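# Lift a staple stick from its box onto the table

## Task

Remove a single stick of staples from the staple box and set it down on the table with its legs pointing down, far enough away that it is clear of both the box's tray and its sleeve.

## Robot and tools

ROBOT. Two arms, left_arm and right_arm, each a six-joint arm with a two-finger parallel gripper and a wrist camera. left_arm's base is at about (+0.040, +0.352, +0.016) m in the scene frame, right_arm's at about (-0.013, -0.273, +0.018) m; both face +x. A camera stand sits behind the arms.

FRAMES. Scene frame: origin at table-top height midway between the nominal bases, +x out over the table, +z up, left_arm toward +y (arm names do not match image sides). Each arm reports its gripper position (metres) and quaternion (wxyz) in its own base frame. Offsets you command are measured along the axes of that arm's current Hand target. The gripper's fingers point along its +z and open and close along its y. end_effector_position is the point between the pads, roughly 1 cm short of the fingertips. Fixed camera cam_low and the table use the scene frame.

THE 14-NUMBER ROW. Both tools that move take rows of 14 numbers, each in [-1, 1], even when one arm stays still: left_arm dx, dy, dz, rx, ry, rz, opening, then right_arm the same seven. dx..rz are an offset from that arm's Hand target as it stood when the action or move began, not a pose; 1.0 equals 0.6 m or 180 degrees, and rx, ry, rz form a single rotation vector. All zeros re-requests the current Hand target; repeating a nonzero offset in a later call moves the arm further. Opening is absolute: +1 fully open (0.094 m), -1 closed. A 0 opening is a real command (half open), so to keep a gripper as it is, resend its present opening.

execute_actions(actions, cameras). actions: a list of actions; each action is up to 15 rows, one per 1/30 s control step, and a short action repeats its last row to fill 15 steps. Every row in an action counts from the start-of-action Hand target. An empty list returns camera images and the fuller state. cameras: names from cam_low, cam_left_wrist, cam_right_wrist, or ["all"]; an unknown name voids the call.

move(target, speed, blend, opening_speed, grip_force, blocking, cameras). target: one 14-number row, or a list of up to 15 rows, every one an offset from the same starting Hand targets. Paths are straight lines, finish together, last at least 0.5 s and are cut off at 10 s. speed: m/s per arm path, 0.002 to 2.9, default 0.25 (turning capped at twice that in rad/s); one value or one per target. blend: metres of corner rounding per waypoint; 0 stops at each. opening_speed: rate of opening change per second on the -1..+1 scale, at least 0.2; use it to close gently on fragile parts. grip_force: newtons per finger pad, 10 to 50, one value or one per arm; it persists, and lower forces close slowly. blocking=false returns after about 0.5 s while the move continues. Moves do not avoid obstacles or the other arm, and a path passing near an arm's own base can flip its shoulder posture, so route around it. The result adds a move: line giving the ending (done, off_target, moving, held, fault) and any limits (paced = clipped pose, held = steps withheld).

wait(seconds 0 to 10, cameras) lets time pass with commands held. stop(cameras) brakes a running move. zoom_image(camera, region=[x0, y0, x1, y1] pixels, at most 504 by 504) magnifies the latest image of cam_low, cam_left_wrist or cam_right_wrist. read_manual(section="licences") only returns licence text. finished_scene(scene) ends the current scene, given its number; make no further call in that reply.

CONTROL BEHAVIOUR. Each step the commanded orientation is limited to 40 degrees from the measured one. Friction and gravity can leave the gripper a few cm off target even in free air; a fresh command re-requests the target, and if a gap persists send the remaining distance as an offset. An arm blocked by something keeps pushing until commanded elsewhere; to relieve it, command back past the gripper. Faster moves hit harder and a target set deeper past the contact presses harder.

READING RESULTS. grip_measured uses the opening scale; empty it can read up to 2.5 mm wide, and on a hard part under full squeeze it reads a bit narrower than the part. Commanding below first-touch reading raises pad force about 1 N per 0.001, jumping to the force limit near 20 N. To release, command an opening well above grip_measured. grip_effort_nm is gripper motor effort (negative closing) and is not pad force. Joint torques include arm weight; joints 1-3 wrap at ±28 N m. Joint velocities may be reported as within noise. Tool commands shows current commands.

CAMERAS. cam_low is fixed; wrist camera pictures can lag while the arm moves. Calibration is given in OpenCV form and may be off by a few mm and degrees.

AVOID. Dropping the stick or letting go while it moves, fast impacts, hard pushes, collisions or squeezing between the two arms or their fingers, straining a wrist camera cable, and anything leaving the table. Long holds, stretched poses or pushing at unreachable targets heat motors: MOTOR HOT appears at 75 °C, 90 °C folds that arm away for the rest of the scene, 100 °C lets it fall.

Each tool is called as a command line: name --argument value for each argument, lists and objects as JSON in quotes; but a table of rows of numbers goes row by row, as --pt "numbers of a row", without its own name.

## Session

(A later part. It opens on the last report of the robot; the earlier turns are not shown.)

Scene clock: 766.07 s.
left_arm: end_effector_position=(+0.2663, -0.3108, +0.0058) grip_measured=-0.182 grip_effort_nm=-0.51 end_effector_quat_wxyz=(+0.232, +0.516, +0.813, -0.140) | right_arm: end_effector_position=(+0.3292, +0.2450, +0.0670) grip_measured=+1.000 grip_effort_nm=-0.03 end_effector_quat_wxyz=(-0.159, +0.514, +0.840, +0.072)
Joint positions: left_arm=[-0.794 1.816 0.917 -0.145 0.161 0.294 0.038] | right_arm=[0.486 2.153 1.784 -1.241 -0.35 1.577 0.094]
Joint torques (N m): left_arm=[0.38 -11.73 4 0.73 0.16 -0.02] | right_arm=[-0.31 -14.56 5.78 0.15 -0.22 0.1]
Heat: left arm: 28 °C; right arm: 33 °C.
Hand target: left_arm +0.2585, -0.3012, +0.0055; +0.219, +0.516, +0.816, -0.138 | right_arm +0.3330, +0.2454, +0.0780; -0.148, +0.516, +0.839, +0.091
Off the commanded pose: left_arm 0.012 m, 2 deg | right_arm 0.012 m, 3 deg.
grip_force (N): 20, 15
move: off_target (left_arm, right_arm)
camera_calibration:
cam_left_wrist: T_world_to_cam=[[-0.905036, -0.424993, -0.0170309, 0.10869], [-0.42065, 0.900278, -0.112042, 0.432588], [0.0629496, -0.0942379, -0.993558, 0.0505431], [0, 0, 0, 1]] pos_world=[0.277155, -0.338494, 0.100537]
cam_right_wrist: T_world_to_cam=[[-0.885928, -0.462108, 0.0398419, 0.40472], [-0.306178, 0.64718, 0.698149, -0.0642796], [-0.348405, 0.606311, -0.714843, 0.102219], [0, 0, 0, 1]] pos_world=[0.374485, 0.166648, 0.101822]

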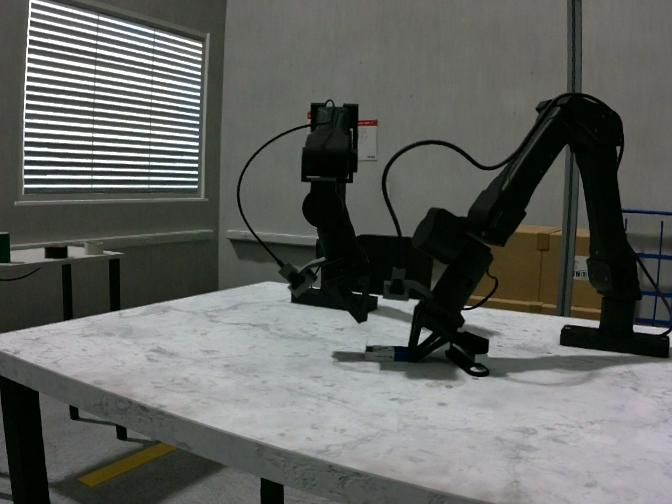

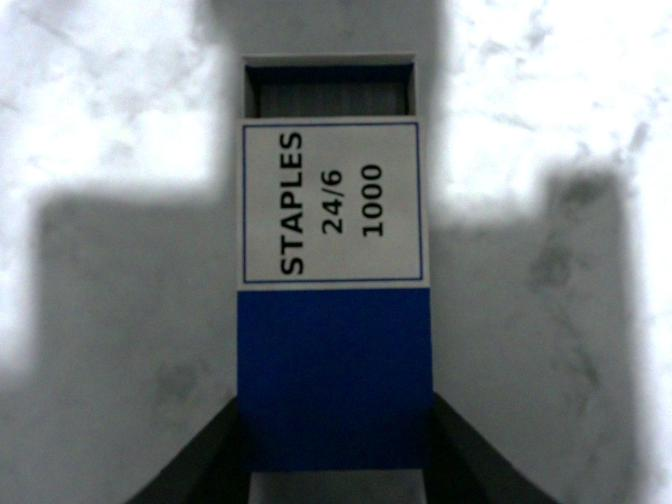

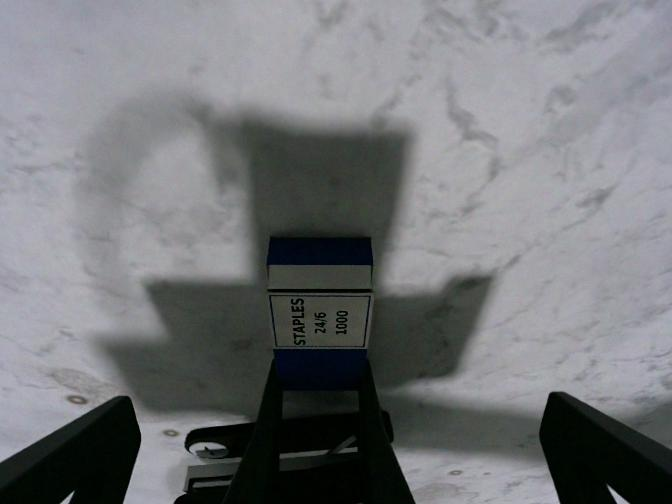

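move --target '[0,0,0,0,0,0,-0.24, -0.0212,0.0063,0.0890,0,0,0,1]' --speed 0.12 --cameras '["cam_right_wrist", "cam_left_wrist", "cam_low"]'

zoom_image --camera "cam_low" --region '[330, 240, 510, 390]'

Scene clock: 808.93 s.
left_arm: end_effector_position=(+0.2663, -0.3108, +0.0058) grip_measured=-0.182 grip_effort_nm=-0.51 end_effector_quat_wxyz=(+0.232, +0.516, +0.813, -0.140) | right_arm: end_effector_position=(+0.3351, +0.2516, +0.0347) grip_measured=+1.000 grip_effort_nm=-0.03 end_effector_quat_wxyz=(-0.144, +0.513, +0.840, +0.098)
Joint positions: left_arm=[-0.794 1.816 0.917 -0.145 0.161 0.294 0.038] | right_arm=[0.493 2.152 1.652 -1.046 -0.35 1.595 0.094]
Joint torques (N m): left_arm=[0.61 -11.43 3.89 0.74 0.21 -0.03] | right_arm=[0.42 -9.94 5.89 0.27 -0.22 0.09]
Heat: left arm: 29 °C; right arm: 38 °C.
Hand target: left_arm +0.2585, -0.3012, +0.0055; +0.219, +0.516, +0.816, -0.138 | right_arm +0.3337, +0.2528, +0.0236; -0.148, +0.516, +0.839, +0.092
Off the commanded pose: left_arm 0.012 m, 2 deg | right_arm 0.011 m, 1 deg.
grip_force (N): 20, 15
move: off_target (left_arm, right_arm)
camera_calibration:
cam_left_wrist: T_world_to_cam=[[-0.905036, -0.424993, -0.0170309, 0.10869], [-0.42065, 0.900278, -0.112042, 0.432588], [0.0629496, -0.0942379, -0.993558, 0.0505431], [0, 0, 0, 1]] pos_world=[0.277155, -0.338494, 0.100537]
cam_right_wrist: T_world_to_cam=[[-0.890556, -0.454506, -0.0182804, 0.415906], [-0.336393, 0.631011, 0.699046, -0.0299922], [-0.306185, 0.628689, -0.714843, 0.0574625], [0, 0, 0, 1]] pos_world=[0.377893, 0.171831, 0.0696455]

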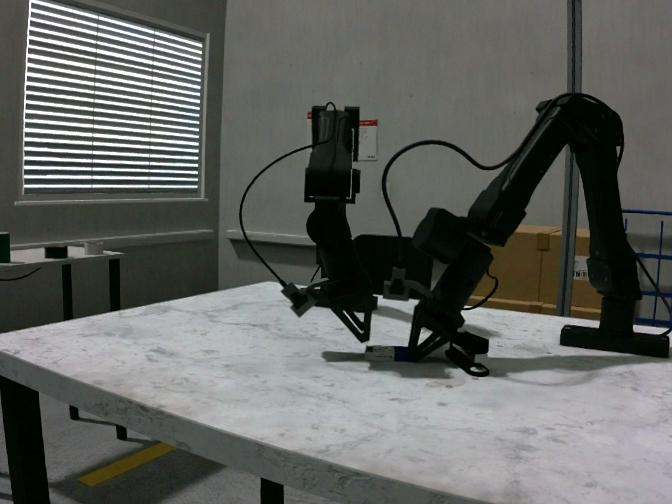

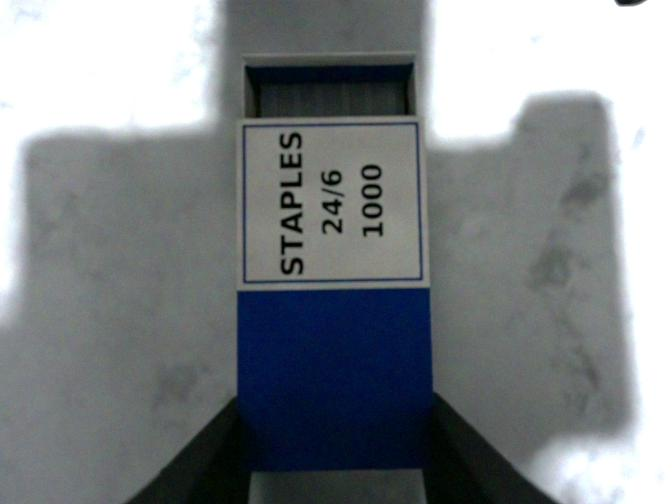

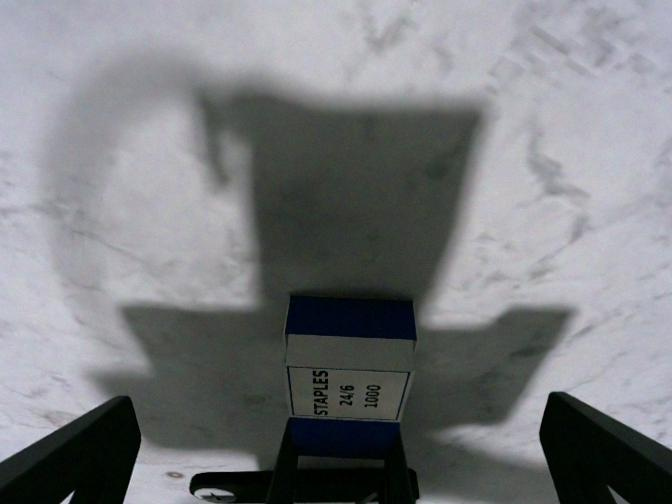

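Scaled by 2.800 from the camera's 672x504 image, which has a finer 960x720 frame.

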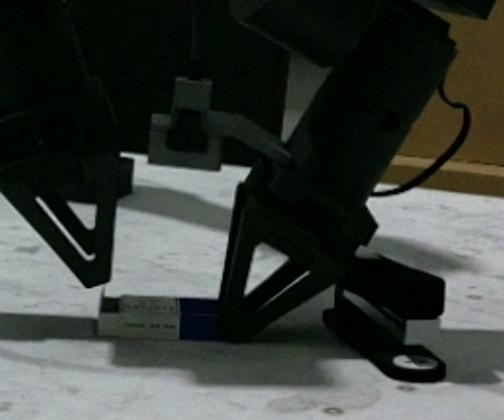

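move --target '[0,0,0,0,0,0,-0.24, -0.0077,-0.0030,0.0472,0,0,0,1]' --speed 0.1 --cameras '["cam_right_wrist", "cam_left_wrist", "cam_low"]'

zoom_image --camera "cam_low" --region '[330, 240, 510, 390]'

Scene clock: 832.37 s.
left_arm: end_effector_position=(+0.2663, -0.3108, +0.0058) grip_measured=-0.182 grip_effort_nm=-0.51 end_effector_quat_wxyz=(+0.232, +0.516, +0.813, -0.140) | right_arm: end_effector_position=(+0.3322, +0.2562, +0.0106) grip_measured=+1.000 grip_effort_nm=-0.03 end_effector_quat_wxyz=(-0.142, +0.513, +0.841, +0.102)
Joint positions: left_arm=[-0.794 1.816 0.917 -0.145 0.161 0.294 0.038] | right_arm=[0.507 2.17 1.58 -0.942 -0.35 1.609 0.094]
Joint torques (N m): left_arm=[0.39 -11.56 3.88 0.73 0.2 0.03] | right_arm=[0.43 -9.11 5.9 0.31 -0.22 0.09]
Heat: left arm: 29 °C; right arm: 34 °C.
Hand target: left_arm +0.2585, -0.3012, +0.0055; +0.219, +0.516, +0.816, -0.138 | right_arm +0.3295, +0.2567, -0.0047; -0.148, +0.516, +0.839, +0.091
Off the commanded pose: left_arm 0.012 m, 2 deg | right_arm 0.015 m, 1 deg.
grip_force (N): 20, 15
move: off_target (left_arm, right_arm)
camera_calibration:
cam_left_wrist: T_world_to_cam=[[-0.905036, -0.424993, -0.0170309, 0.10869], [-0.42065, 0.900278, -0.112042, 0.432588], [0.0629496, -0.0942379, -0.993558, 0.0505431], [0, 0, 0, 1]] pos_world=[0.277155, -0.338494, 0.100537]
cam_right_wrist: T_world_to_cam=[[-0.89033, -0.454483, -0.027518, 0.414989], [-0.342001, 0.627634, 0.699365, -0.0143231], [-0.300578, 0.632077, -0.714235, 0.0336424], [0, 0, 0, 1]] pos_world=[0.374691, 0.176331, 0.0454653]

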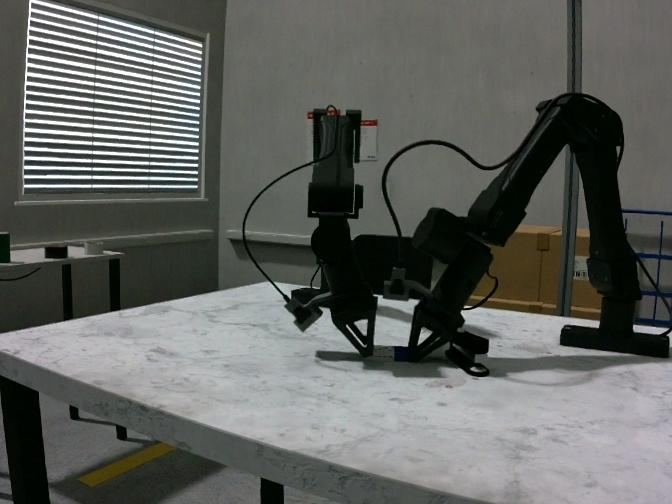

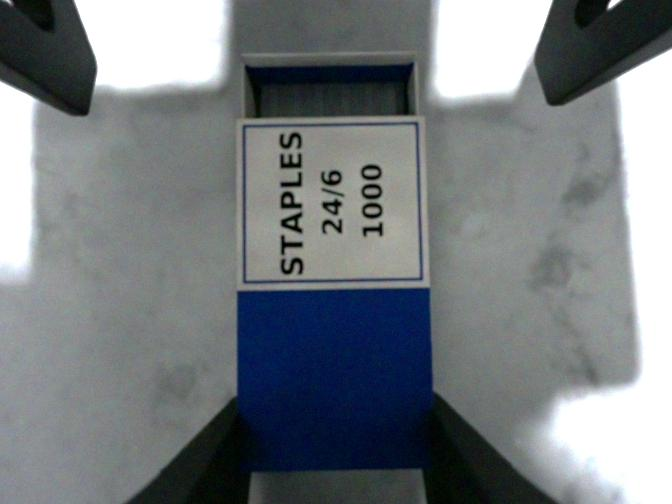

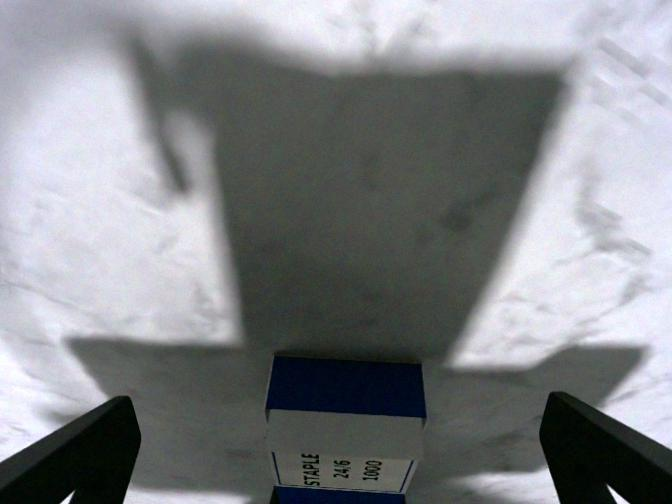

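Scaled by 2.800 from the camera's 672x504 image, which has a finer 960x720 frame.

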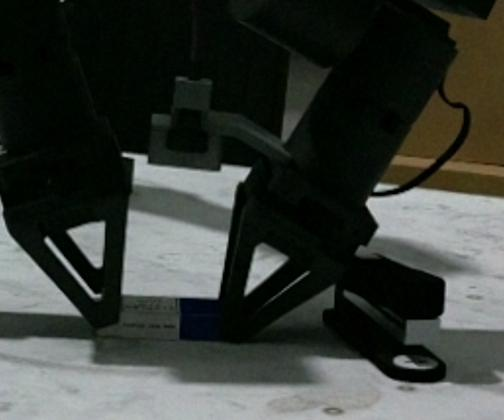

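move --target '[0,0,0,0,0,0,-0.24, -0.0130,-0.0040,0.0100,0,0,0,1]' --speed 0.1 --cameras '["cam_right_wrist", "cam_left_wrist", "cam_low"]'

zoom_image --camera "cam_low" --region '[330, 240, 510, 390]'

Scene clock: 853.87 s.
left_arm: end_effector_position=(+0.2663, -0.3108, +0.0058) grip_measured=-0.182 grip_effort_nm=-0.51 end_effector_quat_wxyz=(+0.232, +0.516, +0.813, -0.140) | right_arm: end_effector_position=(+0.3315, +0.2542, +0.0045) grip_measured=+1.000 grip_effort_nm=-0.03 end_effector_quat_wxyz=(-0.142, +0.514, +0.840, +0.103)
Joint positions: left_arm=[-0.794 1.816 0.917 -0.145 0.161 0.294 0.038] | right_arm=[0.503 2.17 1.554 -0.914 -0.35 1.609 0.094]
Joint torques (N m): left_arm=[0.43 -11.34 3.96 0.72 0.13 -0.02] | right_arm=[-0.43 -8.76 5.61 0.3 -0.22 -0.08]
Motor temperatures (°C): left_arm=[21 30 27 24 24 22 21] | right_arm=[23 33 32 24 22 22 19]
Heat: left arm: 30 °C; right arm: 33 °C.
Hand target: left_arm +0.2585, -0.3012, +0.0055; +0.219, +0.516, +0.816, -0.138 | right_arm +0.3299, +0.2510, -0.0130; -0.148, +0.516, +0.839, +0.091
Off the commanded pose: left_arm 0.012 m, 2 deg | right_arm 0.018 m, 2 deg.
grip_force (N): 20, 15
move: off_target (left_arm, right_arm)
camera_calibration:
cam_left_wrist: T_world_to_cam=[[-0.905036, -0.424993, -0.0170309, 0.10869], [-0.42065, 0.900278, -0.112042, 0.432588], [0.0629496, -0.0942379, -0.993558, 0.0505431], [0, 0, 0, 1]] pos_world=[0.277155, -0.338494, 0.100537]
cam_right_wrist: T_world_to_cam=[[-0.892012, -0.451034, -0.0297077, 0.413047], [-0.340934, 0.628202, 0.699375, -0.00951353], [-0.29678, 0.63398, -0.714137, 0.02863], [0, 0, 0, 1]] pos_world=[0.373696, 0.174124, 0.0393699]

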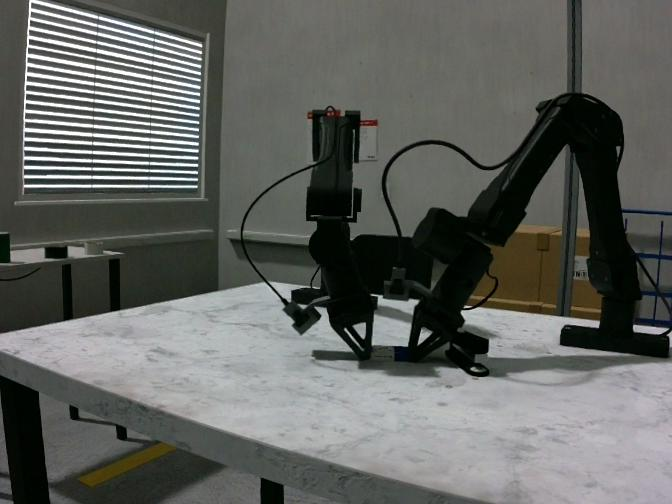

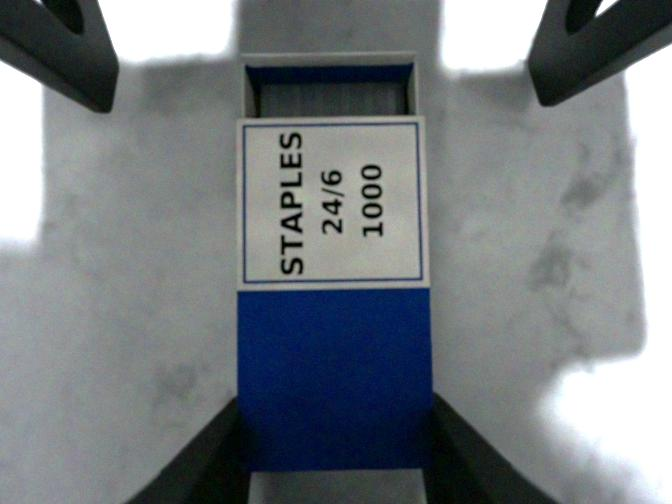

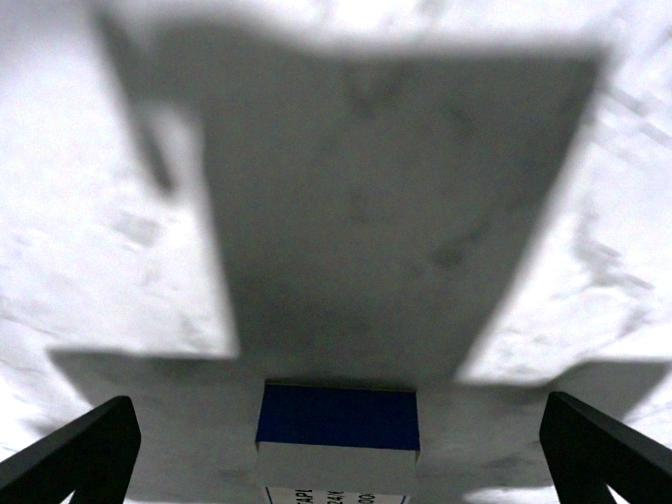

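Scaled by 2.800 from the camera's 672x504 image, which has a finer 960x720 frame.

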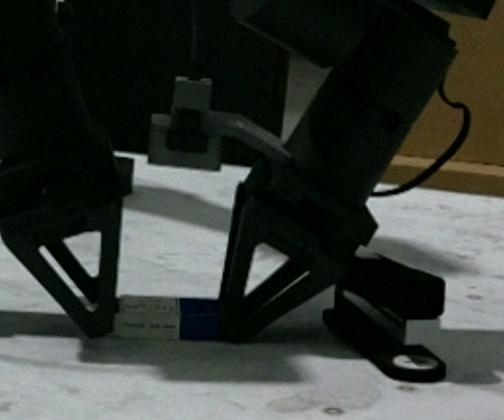

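move --target '[0,0,0,0,0,0,-0.24, 0,0,0,0,0,0,-0.30]' --cameras '["cam_left_wrist", "cam_right_wrist"]'

Scene clock: 870.57 s.
left_arm: end_effector_position=(+0.2663, -0.3108, +0.0058) grip_measured=-0.182 grip_effort_nm=-0.51 end_effector_quat_wxyz=(+0.232, +0.516, +0.813, -0.140) | right_arm: end_effector_position=(+0.3317, +0.2543, +0.0045) grip_measured=-0.052 grip_effort_nm=-0.10 end_effector_quat_wxyz=(-0.141, +0.514, +0.840, +0.103)
Joint positions: left_arm=[-0.794 1.816 0.917 -0.145 0.161 0.294 0.038] | right_arm=[0.503 2.17 1.554 -0.913 -0.35 1.609 0.045]
Joint velocities: left_arm=[within noise] | right_arm=[0.002 -0.017 0.002 0.007 -0.037 0.11 -0.01]
Joint torques (N m): left_arm=[0.66 -11.51 3.66 0.74 0.13 0.01] | right_arm=[-0.43 -8.75 5.65 0.3 -0.23 -0.08]
Heat: left arm: 30 °C; right arm: 32 °C.
Hand target: left_arm +0.2585, -0.3012, +0.0055; +0.219, +0.516, +0.816, -0.138 | right_arm +0.3299, +0.2510, -0.0130; -0.148, +0.516, +0.839, +0.092
Off the commanded pose: left_arm 0.012 m, 2 deg | right_arm 0.018 m, 2 deg.
grip_force (N): 20, 15
move: moving (right_arm; no rest 5 s after the path's end), off_target (left_arm)
camera_calibration:
cam_left_wrist: T_world_to_cam=[[-0.905036, -0.424993, -0.0170309, 0.10869], [-0.42065, 0.900278, -0.112042, 0.432588], [0.0629496, -0.0942379, -0.993558, 0.0505431], [0, 0, 0, 1]] pos_world=[0.277155, -0.338494, 0.100537]
cam_right_wrist: T_world_to_cam=[[-0.891987, -0.451028, -0.0305315, 0.413203], [-0.341427, 0.627885, 0.69942, -0.00930592], [-0.296288, 0.634298, -0.714058, 0.0283552], [0, 0, 0, 1]] pos_world=[0.373796, 0.174224, 0.0393717]
Images, in order (width x height): cam_left_wrist 672x504, cam_right_wrist 672x504.

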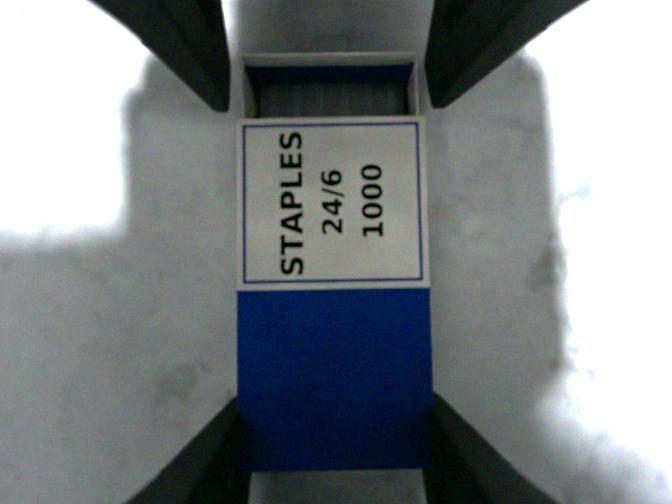

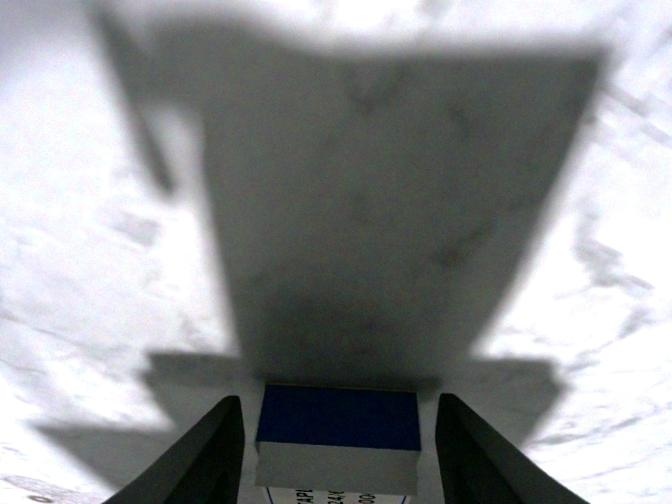

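wait --seconds 0.5 --cameras '["cam_left_wrist"]'

Scene clock: 874.83 s.
left_arm: end_effector_position=(+0.2663, -0.3107, +0.0057) grip_measured=-0.183 grip_effort_nm=-0.51 end_effector_quat_wxyz=(+0.232, +0.516, +0.813, -0.140) | right_arm: end_effector_position=(+0.3319, +0.2545, +0.0045) grip_measured=-0.221 grip_effort_nm=-0.41 end_effector_quat_wxyz=(-0.141, +0.514, +0.840, +0.104)
Joint positions: left_arm=[-0.794 1.816 0.917 -0.145 0.161 0.294 0.038] | right_arm=[0.503 2.17 1.554 -0.912 -0.35 1.609 0.037]
Joint torques (N m): left_arm=[0.38 -11.62 3.81 0.72 0.22 0.04] | right_arm=[-0.44 -8.76 5.67 0.29 -0.23 -0.08]
Heat: left arm: 30 °C; right arm: 32 °C.
Hand target: left_arm +0.2584, -0.3011, +0.0055; +0.219, +0.516, +0.816, -0.138 | right_arm +0.3299, +0.2510, -0.0130; -0.148, +0.516, +0.839, +0.092
Tool commands: left_gripper/opening=-0.24 right_gripper/opening=-0.3
Off the commanded pose: left_arm 0.012 m, 2 deg | right_arm 0.018 m, 2 deg.
grip_force (N): 20, 15
wait: 0.50 s; at rest from the start
camera_calibration:
cam_left_wrist: T_world_to_cam=[[-0.90501, -0.425055, -0.016878, 0.108645], [-0.420751, 0.90028, -0.111649, 0.432566], [0.0626519, -0.0939422, -0.993604, 0.0506308], [0, 0, 0, 1]] pos_world=[0.277156, -0.338494, 0.100436]
Images, in order (width x height): cam_left_wrist 672x504.

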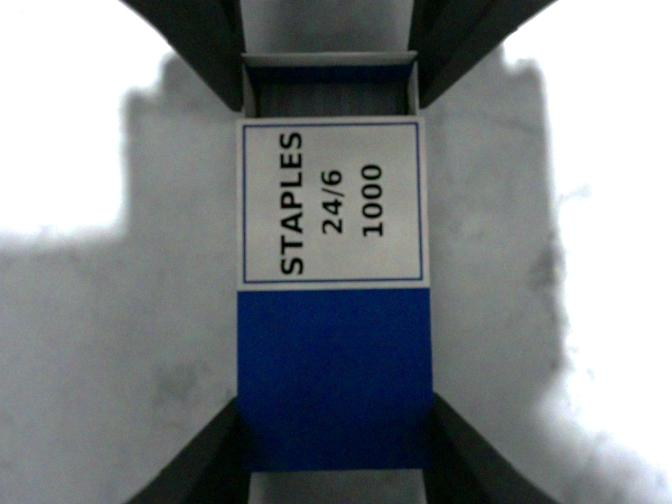

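move --target '[0,0,0,0,0,0,-0.24, -0.0612,0.0050,-0.0310,0,0,0,-0.30]' --speed 0.08 --cameras '["cam_left_wrist", "cam_low"]'

Scene clock: 884.63 s.
left_arm: end_effector_position=(+0.2721, -0.3186, +0.0119) grip_measured=-0.183 grip_effort_nm=-0.51 end_effector_quat_wxyz=(+0.253, +0.515, +0.806, -0.148) | right_arm: end_effector_position=(+0.3386, +0.2412, +0.0104) grip_measured=-0.221 grip_effort_nm=-0.41 end_effector_quat_wxyz=(-0.178, +0.506, +0.835, +0.127)
Joint positions: left_arm=[-0.794 1.816 0.917 -0.099 0.169 0.294 0.038] | right_arm=[0.431 2.178 1.566 -0.946 -0.44 1.523 0.037]
Joint torques (N m): left_arm=[0.39 -11.71 3.92 0.41 0.07 -0.03] | right_arm=[-2.89 -8.59 8.17 -0.09 0.68 -0.32]
Heat: left arm: 30 °C; right arm: 32 °C.
Hand target: left_arm +0.2585, -0.3012, +0.0055; +0.219, +0.516, +0.816, -0.138 | right_arm +0.3509, +0.2159, -0.0080; -0.148, +0.516, +0.839, +0.092
Off the commanded pose: left_arm 0.023 m, 4 deg | right_arm 0.034 m, 5 deg.
grip_force (N): 20, 15
move: off_target (left_arm, right_arm)
camera_calibration:
cam_left_wrist: T_world_to_cam=[[-0.906125, -0.422193, -0.026279, 0.112], [-0.413331, 0.896894, -0.157288, 0.440292], [0.0899754, -0.13166, -0.987203, 0.0362313], [0, 0, 0, 1]] pos_world=[0.280212, -0.342839, 0.107963]
Images, in order (width x height): cam_low 672x504, cam_left_wrist 672x504.

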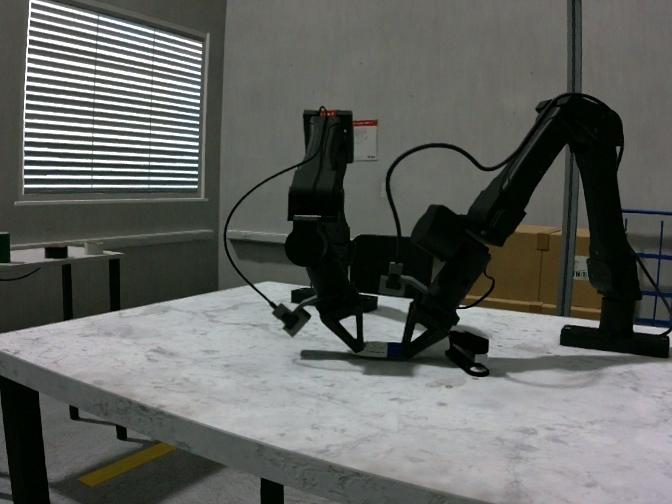

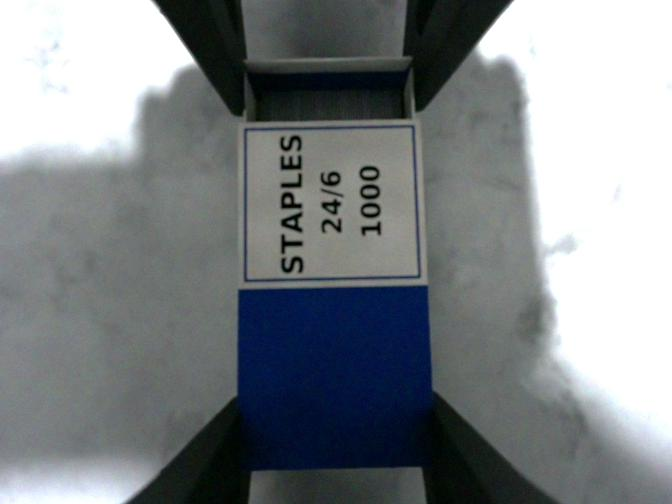

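move --target '[0,0,0,0,0,0,-0.24, 0,0,0,0,0,0,-0.30]' --speed 0.08 --grip_force '[10, 15]' --cameras '["cam_left_wrist"]'

Scene clock: 901.73 s.
left_arm: end_effector_position=(+0.2721, -0.3186, +0.0119) grip_measured=-0.183 grip_effort_nm=-0.33 end_effector_quat_wxyz=(+0.253, +0.515, +0.806, -0.148) | right_arm: end_effector_position=(+0.3386, +0.2412, +0.0104) grip_measured=-0.221 grip_effort_nm=-0.41 end_effector_quat_wxyz=(-0.178, +0.506, +0.835, +0.127)
Joint positions: left_arm=[-0.794 1.816 0.917 -0.099 0.169 0.294 0.038] | right_arm=[0.431 2.178 1.566 -0.946 -0.44 1.523 0.037]
Joint torques (N m): left_arm=[0.54 -11.47 3.99 0.33 0.05 0.01] | right_arm=[-2.89 -8.59 8.17 -0.07 0.68 -0.32]
Heat: left arm: 30 °C; right arm: 32 °C.
Hand target: left_arm +0.2585, -0.3012, +0.0055; +0.219, +0.516, +0.816, -0.138 | right_arm +0.3509, +0.2159, -0.0080; -0.148, +0.516, +0.839, +0.092
Off the commanded pose: left_arm 0.023 m, 4 deg | right_arm 0.034 m, 5 deg.
grip_force (N): 10, 15
move: off_target (left_arm, right_arm)
camera_calibration:
cam_left_wrist: T_world_to_cam=[[-0.906125, -0.422193, -0.026279, 0.112], [-0.413331, 0.896894, -0.157288, 0.440292], [0.0899754, -0.13166, -0.987203, 0.0362313], [0, 0, 0, 1]] pos_world=[0.280212, -0.342839, 0.107963]
Images, in order (width x height): cam_left_wrist 672x504.

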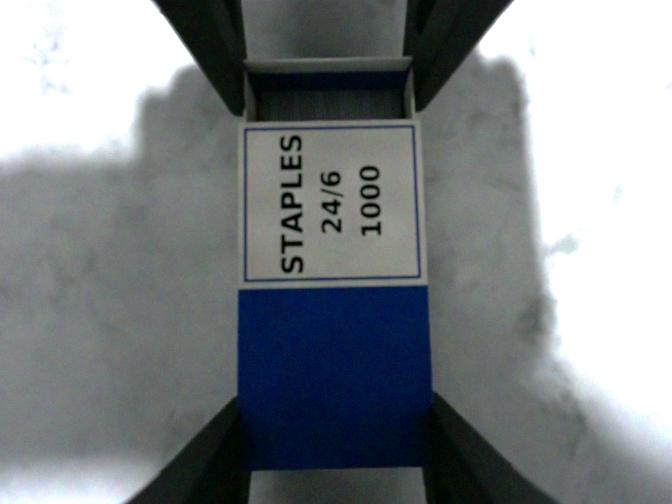

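move --target '[0.0144,0,-0.0083,0,0,0,-0.26, -0.0235,0,-0.0086,0,0,0,-0.30]' --speed 0.04 --grip_force '[15, 15]' --cameras '["cam_left_wrist"]'

Scene clock: 910.97 s.
left_arm: end_effector_position=(+0.2681, -0.3149, +0.0121) grip_measured=-0.183 grip_effort_nm=-0.42 end_effector_quat_wxyz=(+0.255, +0.515, +0.805, -0.151) | right_arm: end_effector_position=(+0.3430, +0.2283, +0.0110) grip_measured=-0.221 grip_effort_nm=-0.41 end_effector_quat_wxyz=(-0.185, +0.505, +0.833, +0.128)
Joint positions: left_arm=[-0.792 1.796 0.888 -0.084 0.175 0.294 0.038] | right_arm=[0.391 2.186 1.576 -0.975 -0.455 1.479 0.037]
Joint torques (N m): left_arm=[1.21 -12.01 3.32 0.35 0.11 0.08] | right_arm=[-2.66 -8.68 8.36 -0.03 0.83 -0.24]
Heat: left arm: 30 °C; right arm: 32 °C.
Hand target: left_arm +0.2541, -0.2921, +0.0054; +0.219, +0.516, +0.816, -0.138 | right_arm +0.3578, +0.2025, -0.0080; -0.148, +0.516, +0.839, +0.092
Off the commanded pose: left_arm 0.027 m, 5 deg | right_arm 0.035 m, 6 deg.
grip_force (N): 15, 15
move: off_target (left_arm, right_arm)
camera_calibration:
cam_left_wrist: T_world_to_cam=[[-0.906711, -0.42111, -0.0232564, 0.110355], [-0.412062, 0.896284, -0.163954, 0.434853], [0.0898872, -0.139076, -0.986194, 0.0348879], [0, 0, 0, 1]] pos_world=[0.276111, -0.338428, 0.108269]
Images, in order (width x height): cam_left_wrist 672x504.

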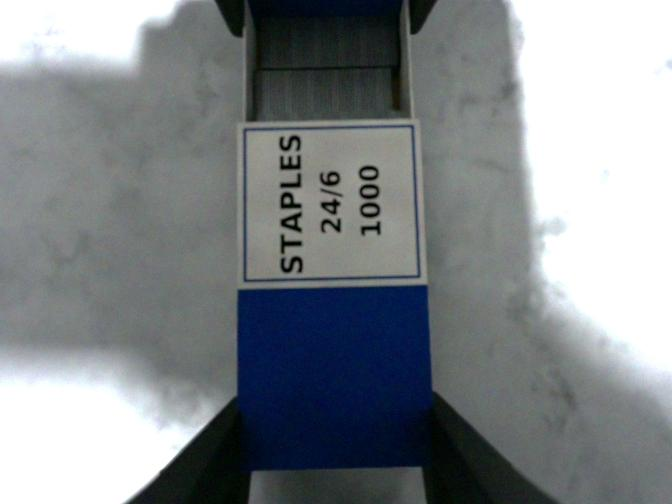

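move --target '[0,0,0,0,0,0,-0.26, -0.0500,0,-0.0182,0,0,0,-0.30]' --speed 0.06 --cameras '["cam_left_wrist", "cam_low"]'

Scene clock: 916.70 s.
left_arm: end_effector_position=(+0.2607, -0.3032, +0.0057) grip_measured=-0.194 grip_effort_nm=-0.41 end_effector_quat_wxyz=(+0.231, +0.514, +0.813, -0.145) | right_arm: end_effector_position=(+0.3723, +0.1764, +0.0048) grip_measured=-0.221 grip_effort_nm=-0.41 end_effector_quat_wxyz=(-0.147, +0.519, +0.835, +0.110)
Joint positions: left_arm=[-0.784 1.786 0.876 -0.134 0.176 0.297 0.038] | right_arm=[0.282 2.214 1.623 -1.014 -0.367 1.389 0.037]
Joint torques (N m): left_arm=[0.73 -11.26 3.86 0.71 0.1 0.12] | right_arm=[0.38 -8.76 8.16 -0.1 0.01 -0.13]
Heat: left arm: 31 °C; right arm: 32 °C.
Hand target: left_arm +0.2541, -0.2920, +0.0054; +0.219, +0.516, +0.816, -0.138 | right_arm +0.3722, +0.1739, -0.0081; -0.148, +0.516, +0.839, +0.092
Off the commanded pose: left_arm 0.013 m, 2 deg | right_arm 0.013 m, 2 deg.
grip_force (N): 15, 15
move: off_target (left_arm, right_arm)
camera_calibration:
cam_left_wrist: T_world_to_cam=[[-0.905184, -0.424961, -0.00714748, 0.106855], [-0.421349, 0.899442, -0.116055, 0.423379], [0.0557477, -0.10204, -0.993217, 0.0510905], [0, 0, 0, 1]] pos_world=[0.272265, -0.330182, 0.100643]
Images, in order (width x height): cam_low 672x504, cam_left_wrist 672x504.

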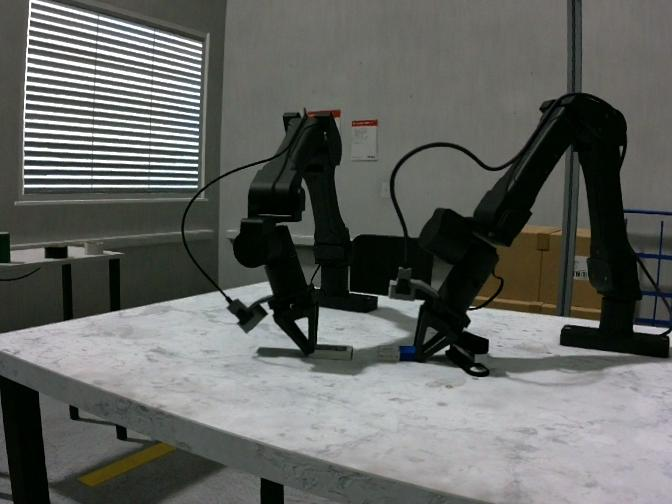

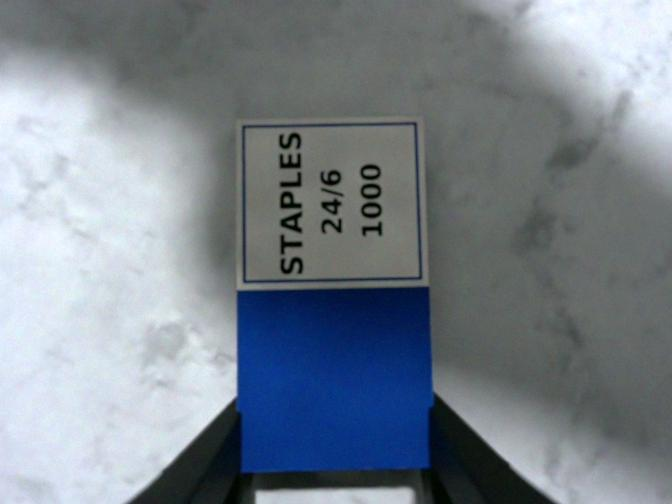

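zoom_image --camera "cam_low" --region '[230, 260, 500, 400]'

Scaled by 1.867 from the camera's 672x504 image, which has a finer 960x720 frame.

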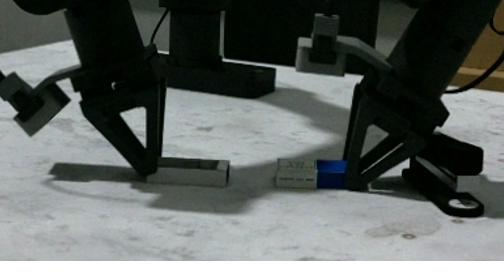

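move --pt "-0.0191 0.0020 0.0103 0 0 0 0.35 0 0 0 0 0 0 -0.30" --pt "-0.0191 0.0020 -0.0897 0 0 0 0.35 0 0 0 0 0 0 -0.30" --pt "-0.2230 0.0060 -0.0390 0 0 0 0.35 0 0 0 0 0 0 -0.30" --speed 0.15 --blend '[0,0.02,0]' --cameras '["cam_left_wrist", "cam_low"]'

Scene clock: 962.27 s.
left_arm: end_effector_position=(+0.2983, -0.3790, +0.0959) grip_measured=+0.348 grip_effort_nm=0.07 end_effector_quat_wxyz=(+0.222, +0.519, +0.813, -0.141) | right_arm: end_effector_position=(+0.3723, +0.1764, +0.0048) grip_measured=-0.221 grip_effort_nm=-0.41 end_effector_quat_wxyz=(-0.147, +0.519, +0.835, +0.110)
Joint positions: left_arm=[-0.854 1.93 1.477 -0.604 0.141 0.246 0.063] | right_arm=[0.282 2.214 1.623 -1.014 -0.367 1.389 0.037]
Joint torques (N m): left_arm=[-0.44 -8.95 9.06 0.94 0.06 -0.1] | right_arm=[0.38 -8.76 8.17 -0.1 0 -0.14]
Heat: left arm: 34 °C; right arm: 31 °C.
Hand target: left_arm +0.3020, -0.3846, +0.0927; +0.219, +0.516, +0.816, -0.138 | right_arm +0.3722, +0.1739, -0.0081; -0.148, +0.516, +0.839, +0.092
Off the commanded pose: left_arm 0.007 m, 1 deg | right_arm 0.013 m, 2 deg.
grip_force (N): 15, 15
move: off_target (right_arm)
camera_calibration:
cam_left_wrist: T_world_to_cam=[[-0.90882, -0.417145, -0.00596972, 0.113142], [-0.414755, 0.904971, -0.0948982, 0.515959], [0.0449887, -0.0837694, -0.995469, 0.141129], [0, 0, 0, 1]] pos_world=[0.310473, -0.407909, 0.190128]
Images, in order (width x height): cam_low 672x504, cam_left_wrist 672x504.

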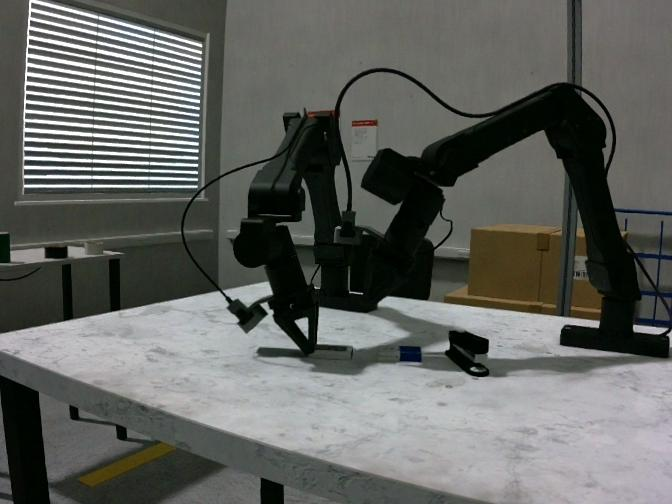

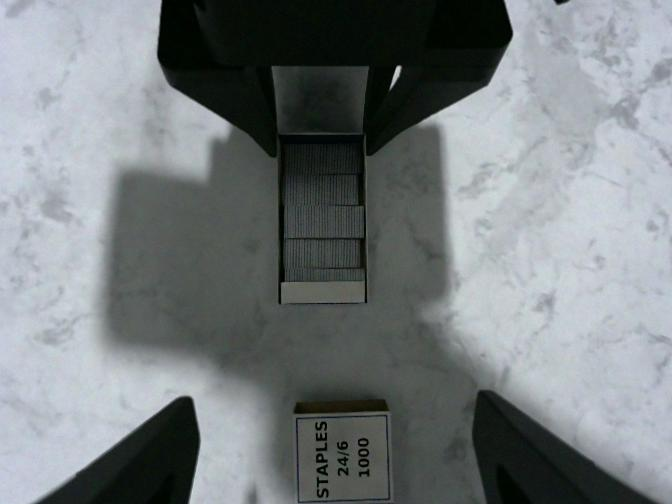

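zoom_image --camera "cam_left_wrist" --region '[250, 110, 400, 320]'

Scaled by 2.400 from the camera's 672x504 image, which has a finer 960x720 frame.

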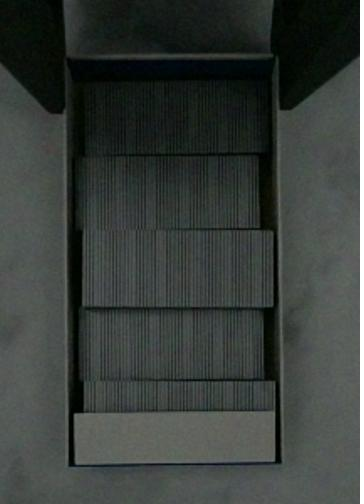

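wait --seconds 0.1 --cameras '["cam_right_wrist", "cam_left_wrist"]'

zoom_image --camera "cam_right_wrist" --region '[220, 340, 460, 504]'

zoom_image --camera "cam_left_wrist" --region '[265, 210, 385, 310]'

Scene clock: 978.83 s.
left_arm: end_effector_position=(+0.2982, -0.3790, +0.0958) grip_measured=+0.348 grip_effort_nm=0.07 end_effector_quat_wxyz=(+0.222, +0.519, +0.813, -0.141) | right_arm: end_effector_position=(+0.3723, +0.1764, +0.0048) grip_measured=-0.221 grip_effort_nm=-0.41 end_effector_quat_wxyz=(-0.147, +0.519, +0.835, +0.110)
Joint positions: left_arm=[-0.854 1.93 1.477 -0.604 0.141 0.246 0.063] | right_arm=[0.282 2.214 1.623 -1.014 -0.367 1.389 0.037]
Joint torques (N m): left_arm=[-0.61 -9.01 9.05 0.95 0 -0.13] | right_arm=[0.38 -8.77 8.17 -0.1 0.01 -0.15]
Heat: left arm: 32 °C; right arm: 31 °C.
Hand target: left_arm +0.3020, -0.3846, +0.0927; +0.219, +0.516, +0.816, -0.138 | right_arm +0.3722, +0.1739, -0.0081; -0.148, +0.516, +0.839, +0.092
Tool commands: left_gripper/opening=+0.35 right_gripper/opening=-0.3
Off the commanded pose: left_arm 0.007 m, 1 deg | right_arm 0.013 m, 2 deg.
grip_force (N): 15, 15
wait: 0.10 s; at rest from the start
camera_calibration:
cam_left_wrist: T_world_to_cam=[[-0.908841, -0.417101, -0.00591737, 0.113198], [-0.414731, 0.905019, -0.0945454, 0.515814], [0.0447903, -0.0834726, -0.995503, 0.141326], [0, 0, 0, 1]] pos_world=[0.310473, -0.40781, 0.190128]
cam_right_wrist: T_world_to_cam=[[-0.898674, -0.437349, -0.0333211, 0.414299], [-0.328801, 0.621446, 0.711122, 0.0496478], [-0.290302, 0.650023, -0.702279, 0.084988], [0, 0, 0, 1]] pos_world=[0.413316, 0.0950959, 0.0381845]
Images, in order (width x height): cam_left_wrist 672x504, cam_right_wrist 672x504.

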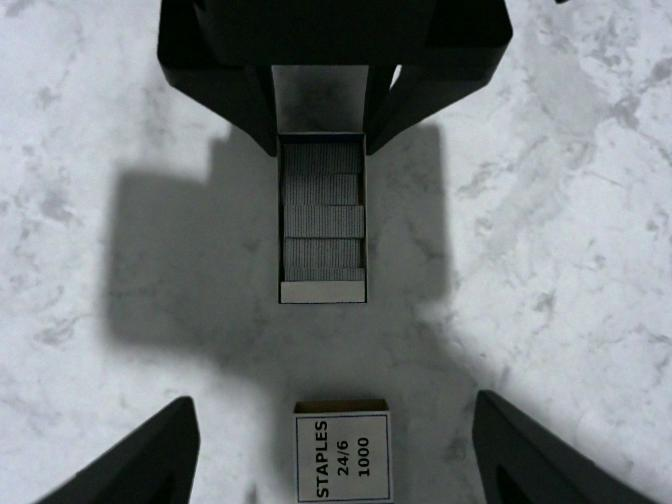

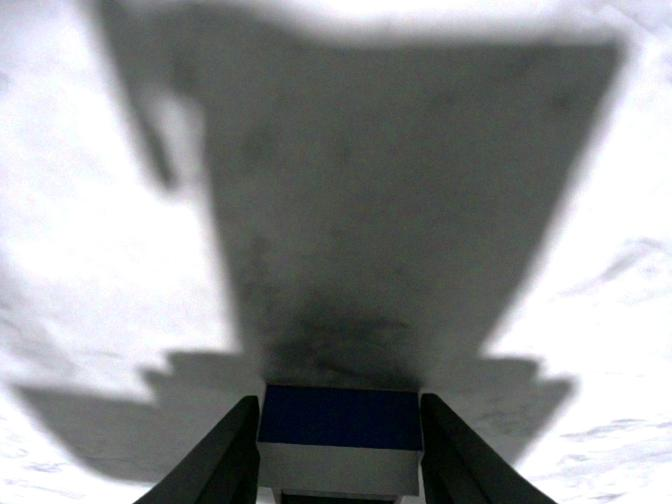

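Scaled by 2.100 from the camera's 672x504 image, which has a finer 960x720 frame.

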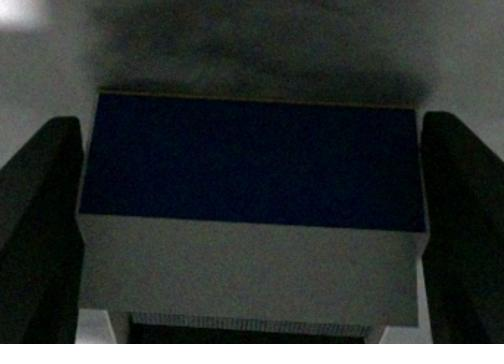

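Scaled by 4.200 from the camera's 672x504 image, which has a finer 960x720 frame.

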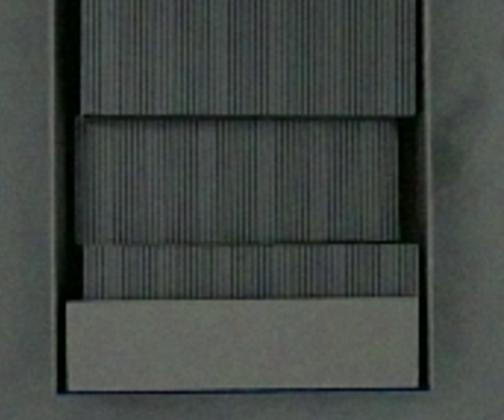

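move --target '[0.0417,0,0.0722,0,0,0,0.35, 0,0,0,0,0,0,-0.30]' --speed 0.15 --cameras '["cam_left_wrist", "cam_low"]'

zoom_image --camera "cam_left_wrist" --region '[230, 60, 430, 340]'

Scene clock: 1002.83 s.
left_arm: end_effector_position=(+0.3040, -0.3854, +0.0548) grip_measured=+0.348 grip_effort_nm=0.07 end_effector_quat_wxyz=(+0.228, +0.519, +0.812, -0.142) | right_arm: end_effector_position=(+0.3723, +0.1764, +0.0048) grip_measured=-0.221 grip_effort_nm=-0.41 end_effector_quat_wxyz=(-0.147, +0.519, +0.835, +0.110)
Joint positions: left_arm=[-0.854 1.997 1.396 -0.443 0.14 0.246 0.063] | right_arm=[0.282 2.214 1.623 -1.014 -0.367 1.389 0.037]
Joint torques (N m): left_arm=[-0.42 -10.19 5.41 1.11 0.02 -0.12] | right_arm=[0.36 -8.77 8.17 -0.1 0.01 -0.14]
Heat: left arm: 31 °C; right arm: 31 °C.
Hand target: left_arm +0.3020, -0.3846, +0.0426; +0.219, +0.516, +0.816, -0.138 | right_arm +0.3722, +0.1739, -0.0081; -0.148, +0.516, +0.839, +0.092
Off the commanded pose: left_arm 0.012 m, 1 deg | right_arm 0.013 m, 2 deg.
grip_force (N): 15, 15
move: off_target (left_arm, right_arm)
camera_calibration:
cam_left_wrist: T_world_to_cam=[[-0.908601, -0.41754, -0.0101963, 0.115493], [-0.414186, 0.903911, -0.106746, 0.520153], [0.0537871, -0.092766, -0.994234, 0.0932716], [0, 0, 0, 1]] pos_world=[0.315361, -0.413296, 0.149435]
Images, in order (width x height): cam_low 672x504, cam_left_wrist 672x504.

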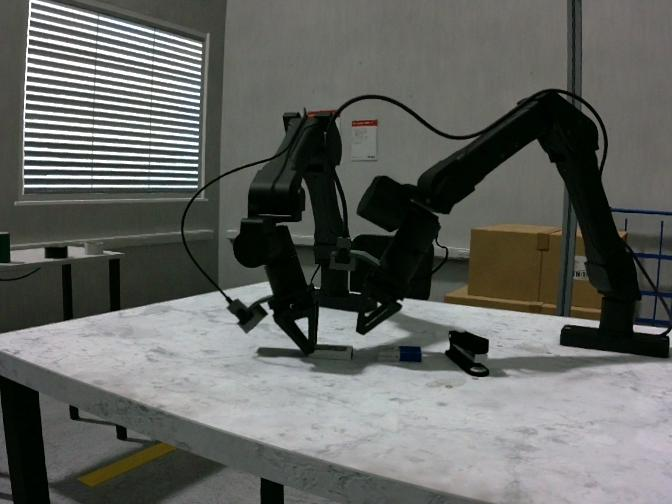

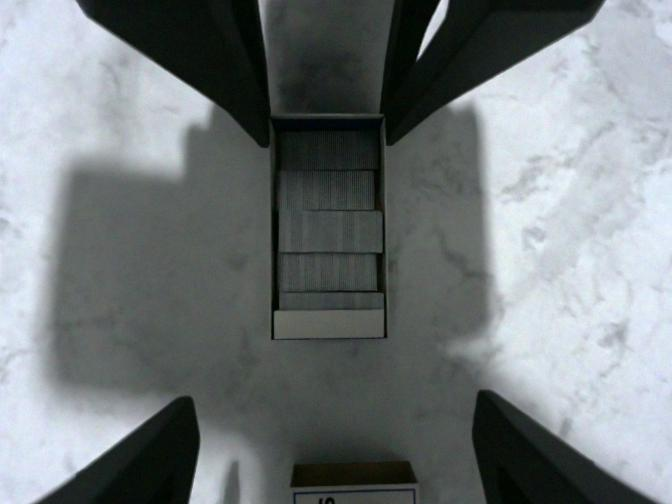

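Scaled by 1.800 from the camera's 672x504 image, which has a finer 960x720 frame.

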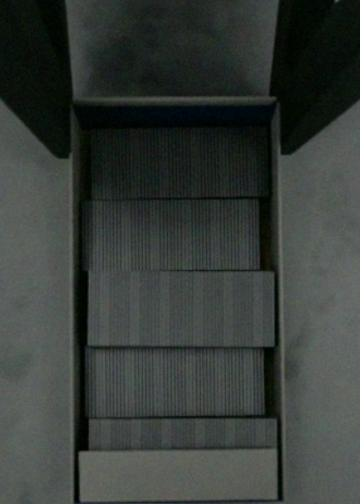

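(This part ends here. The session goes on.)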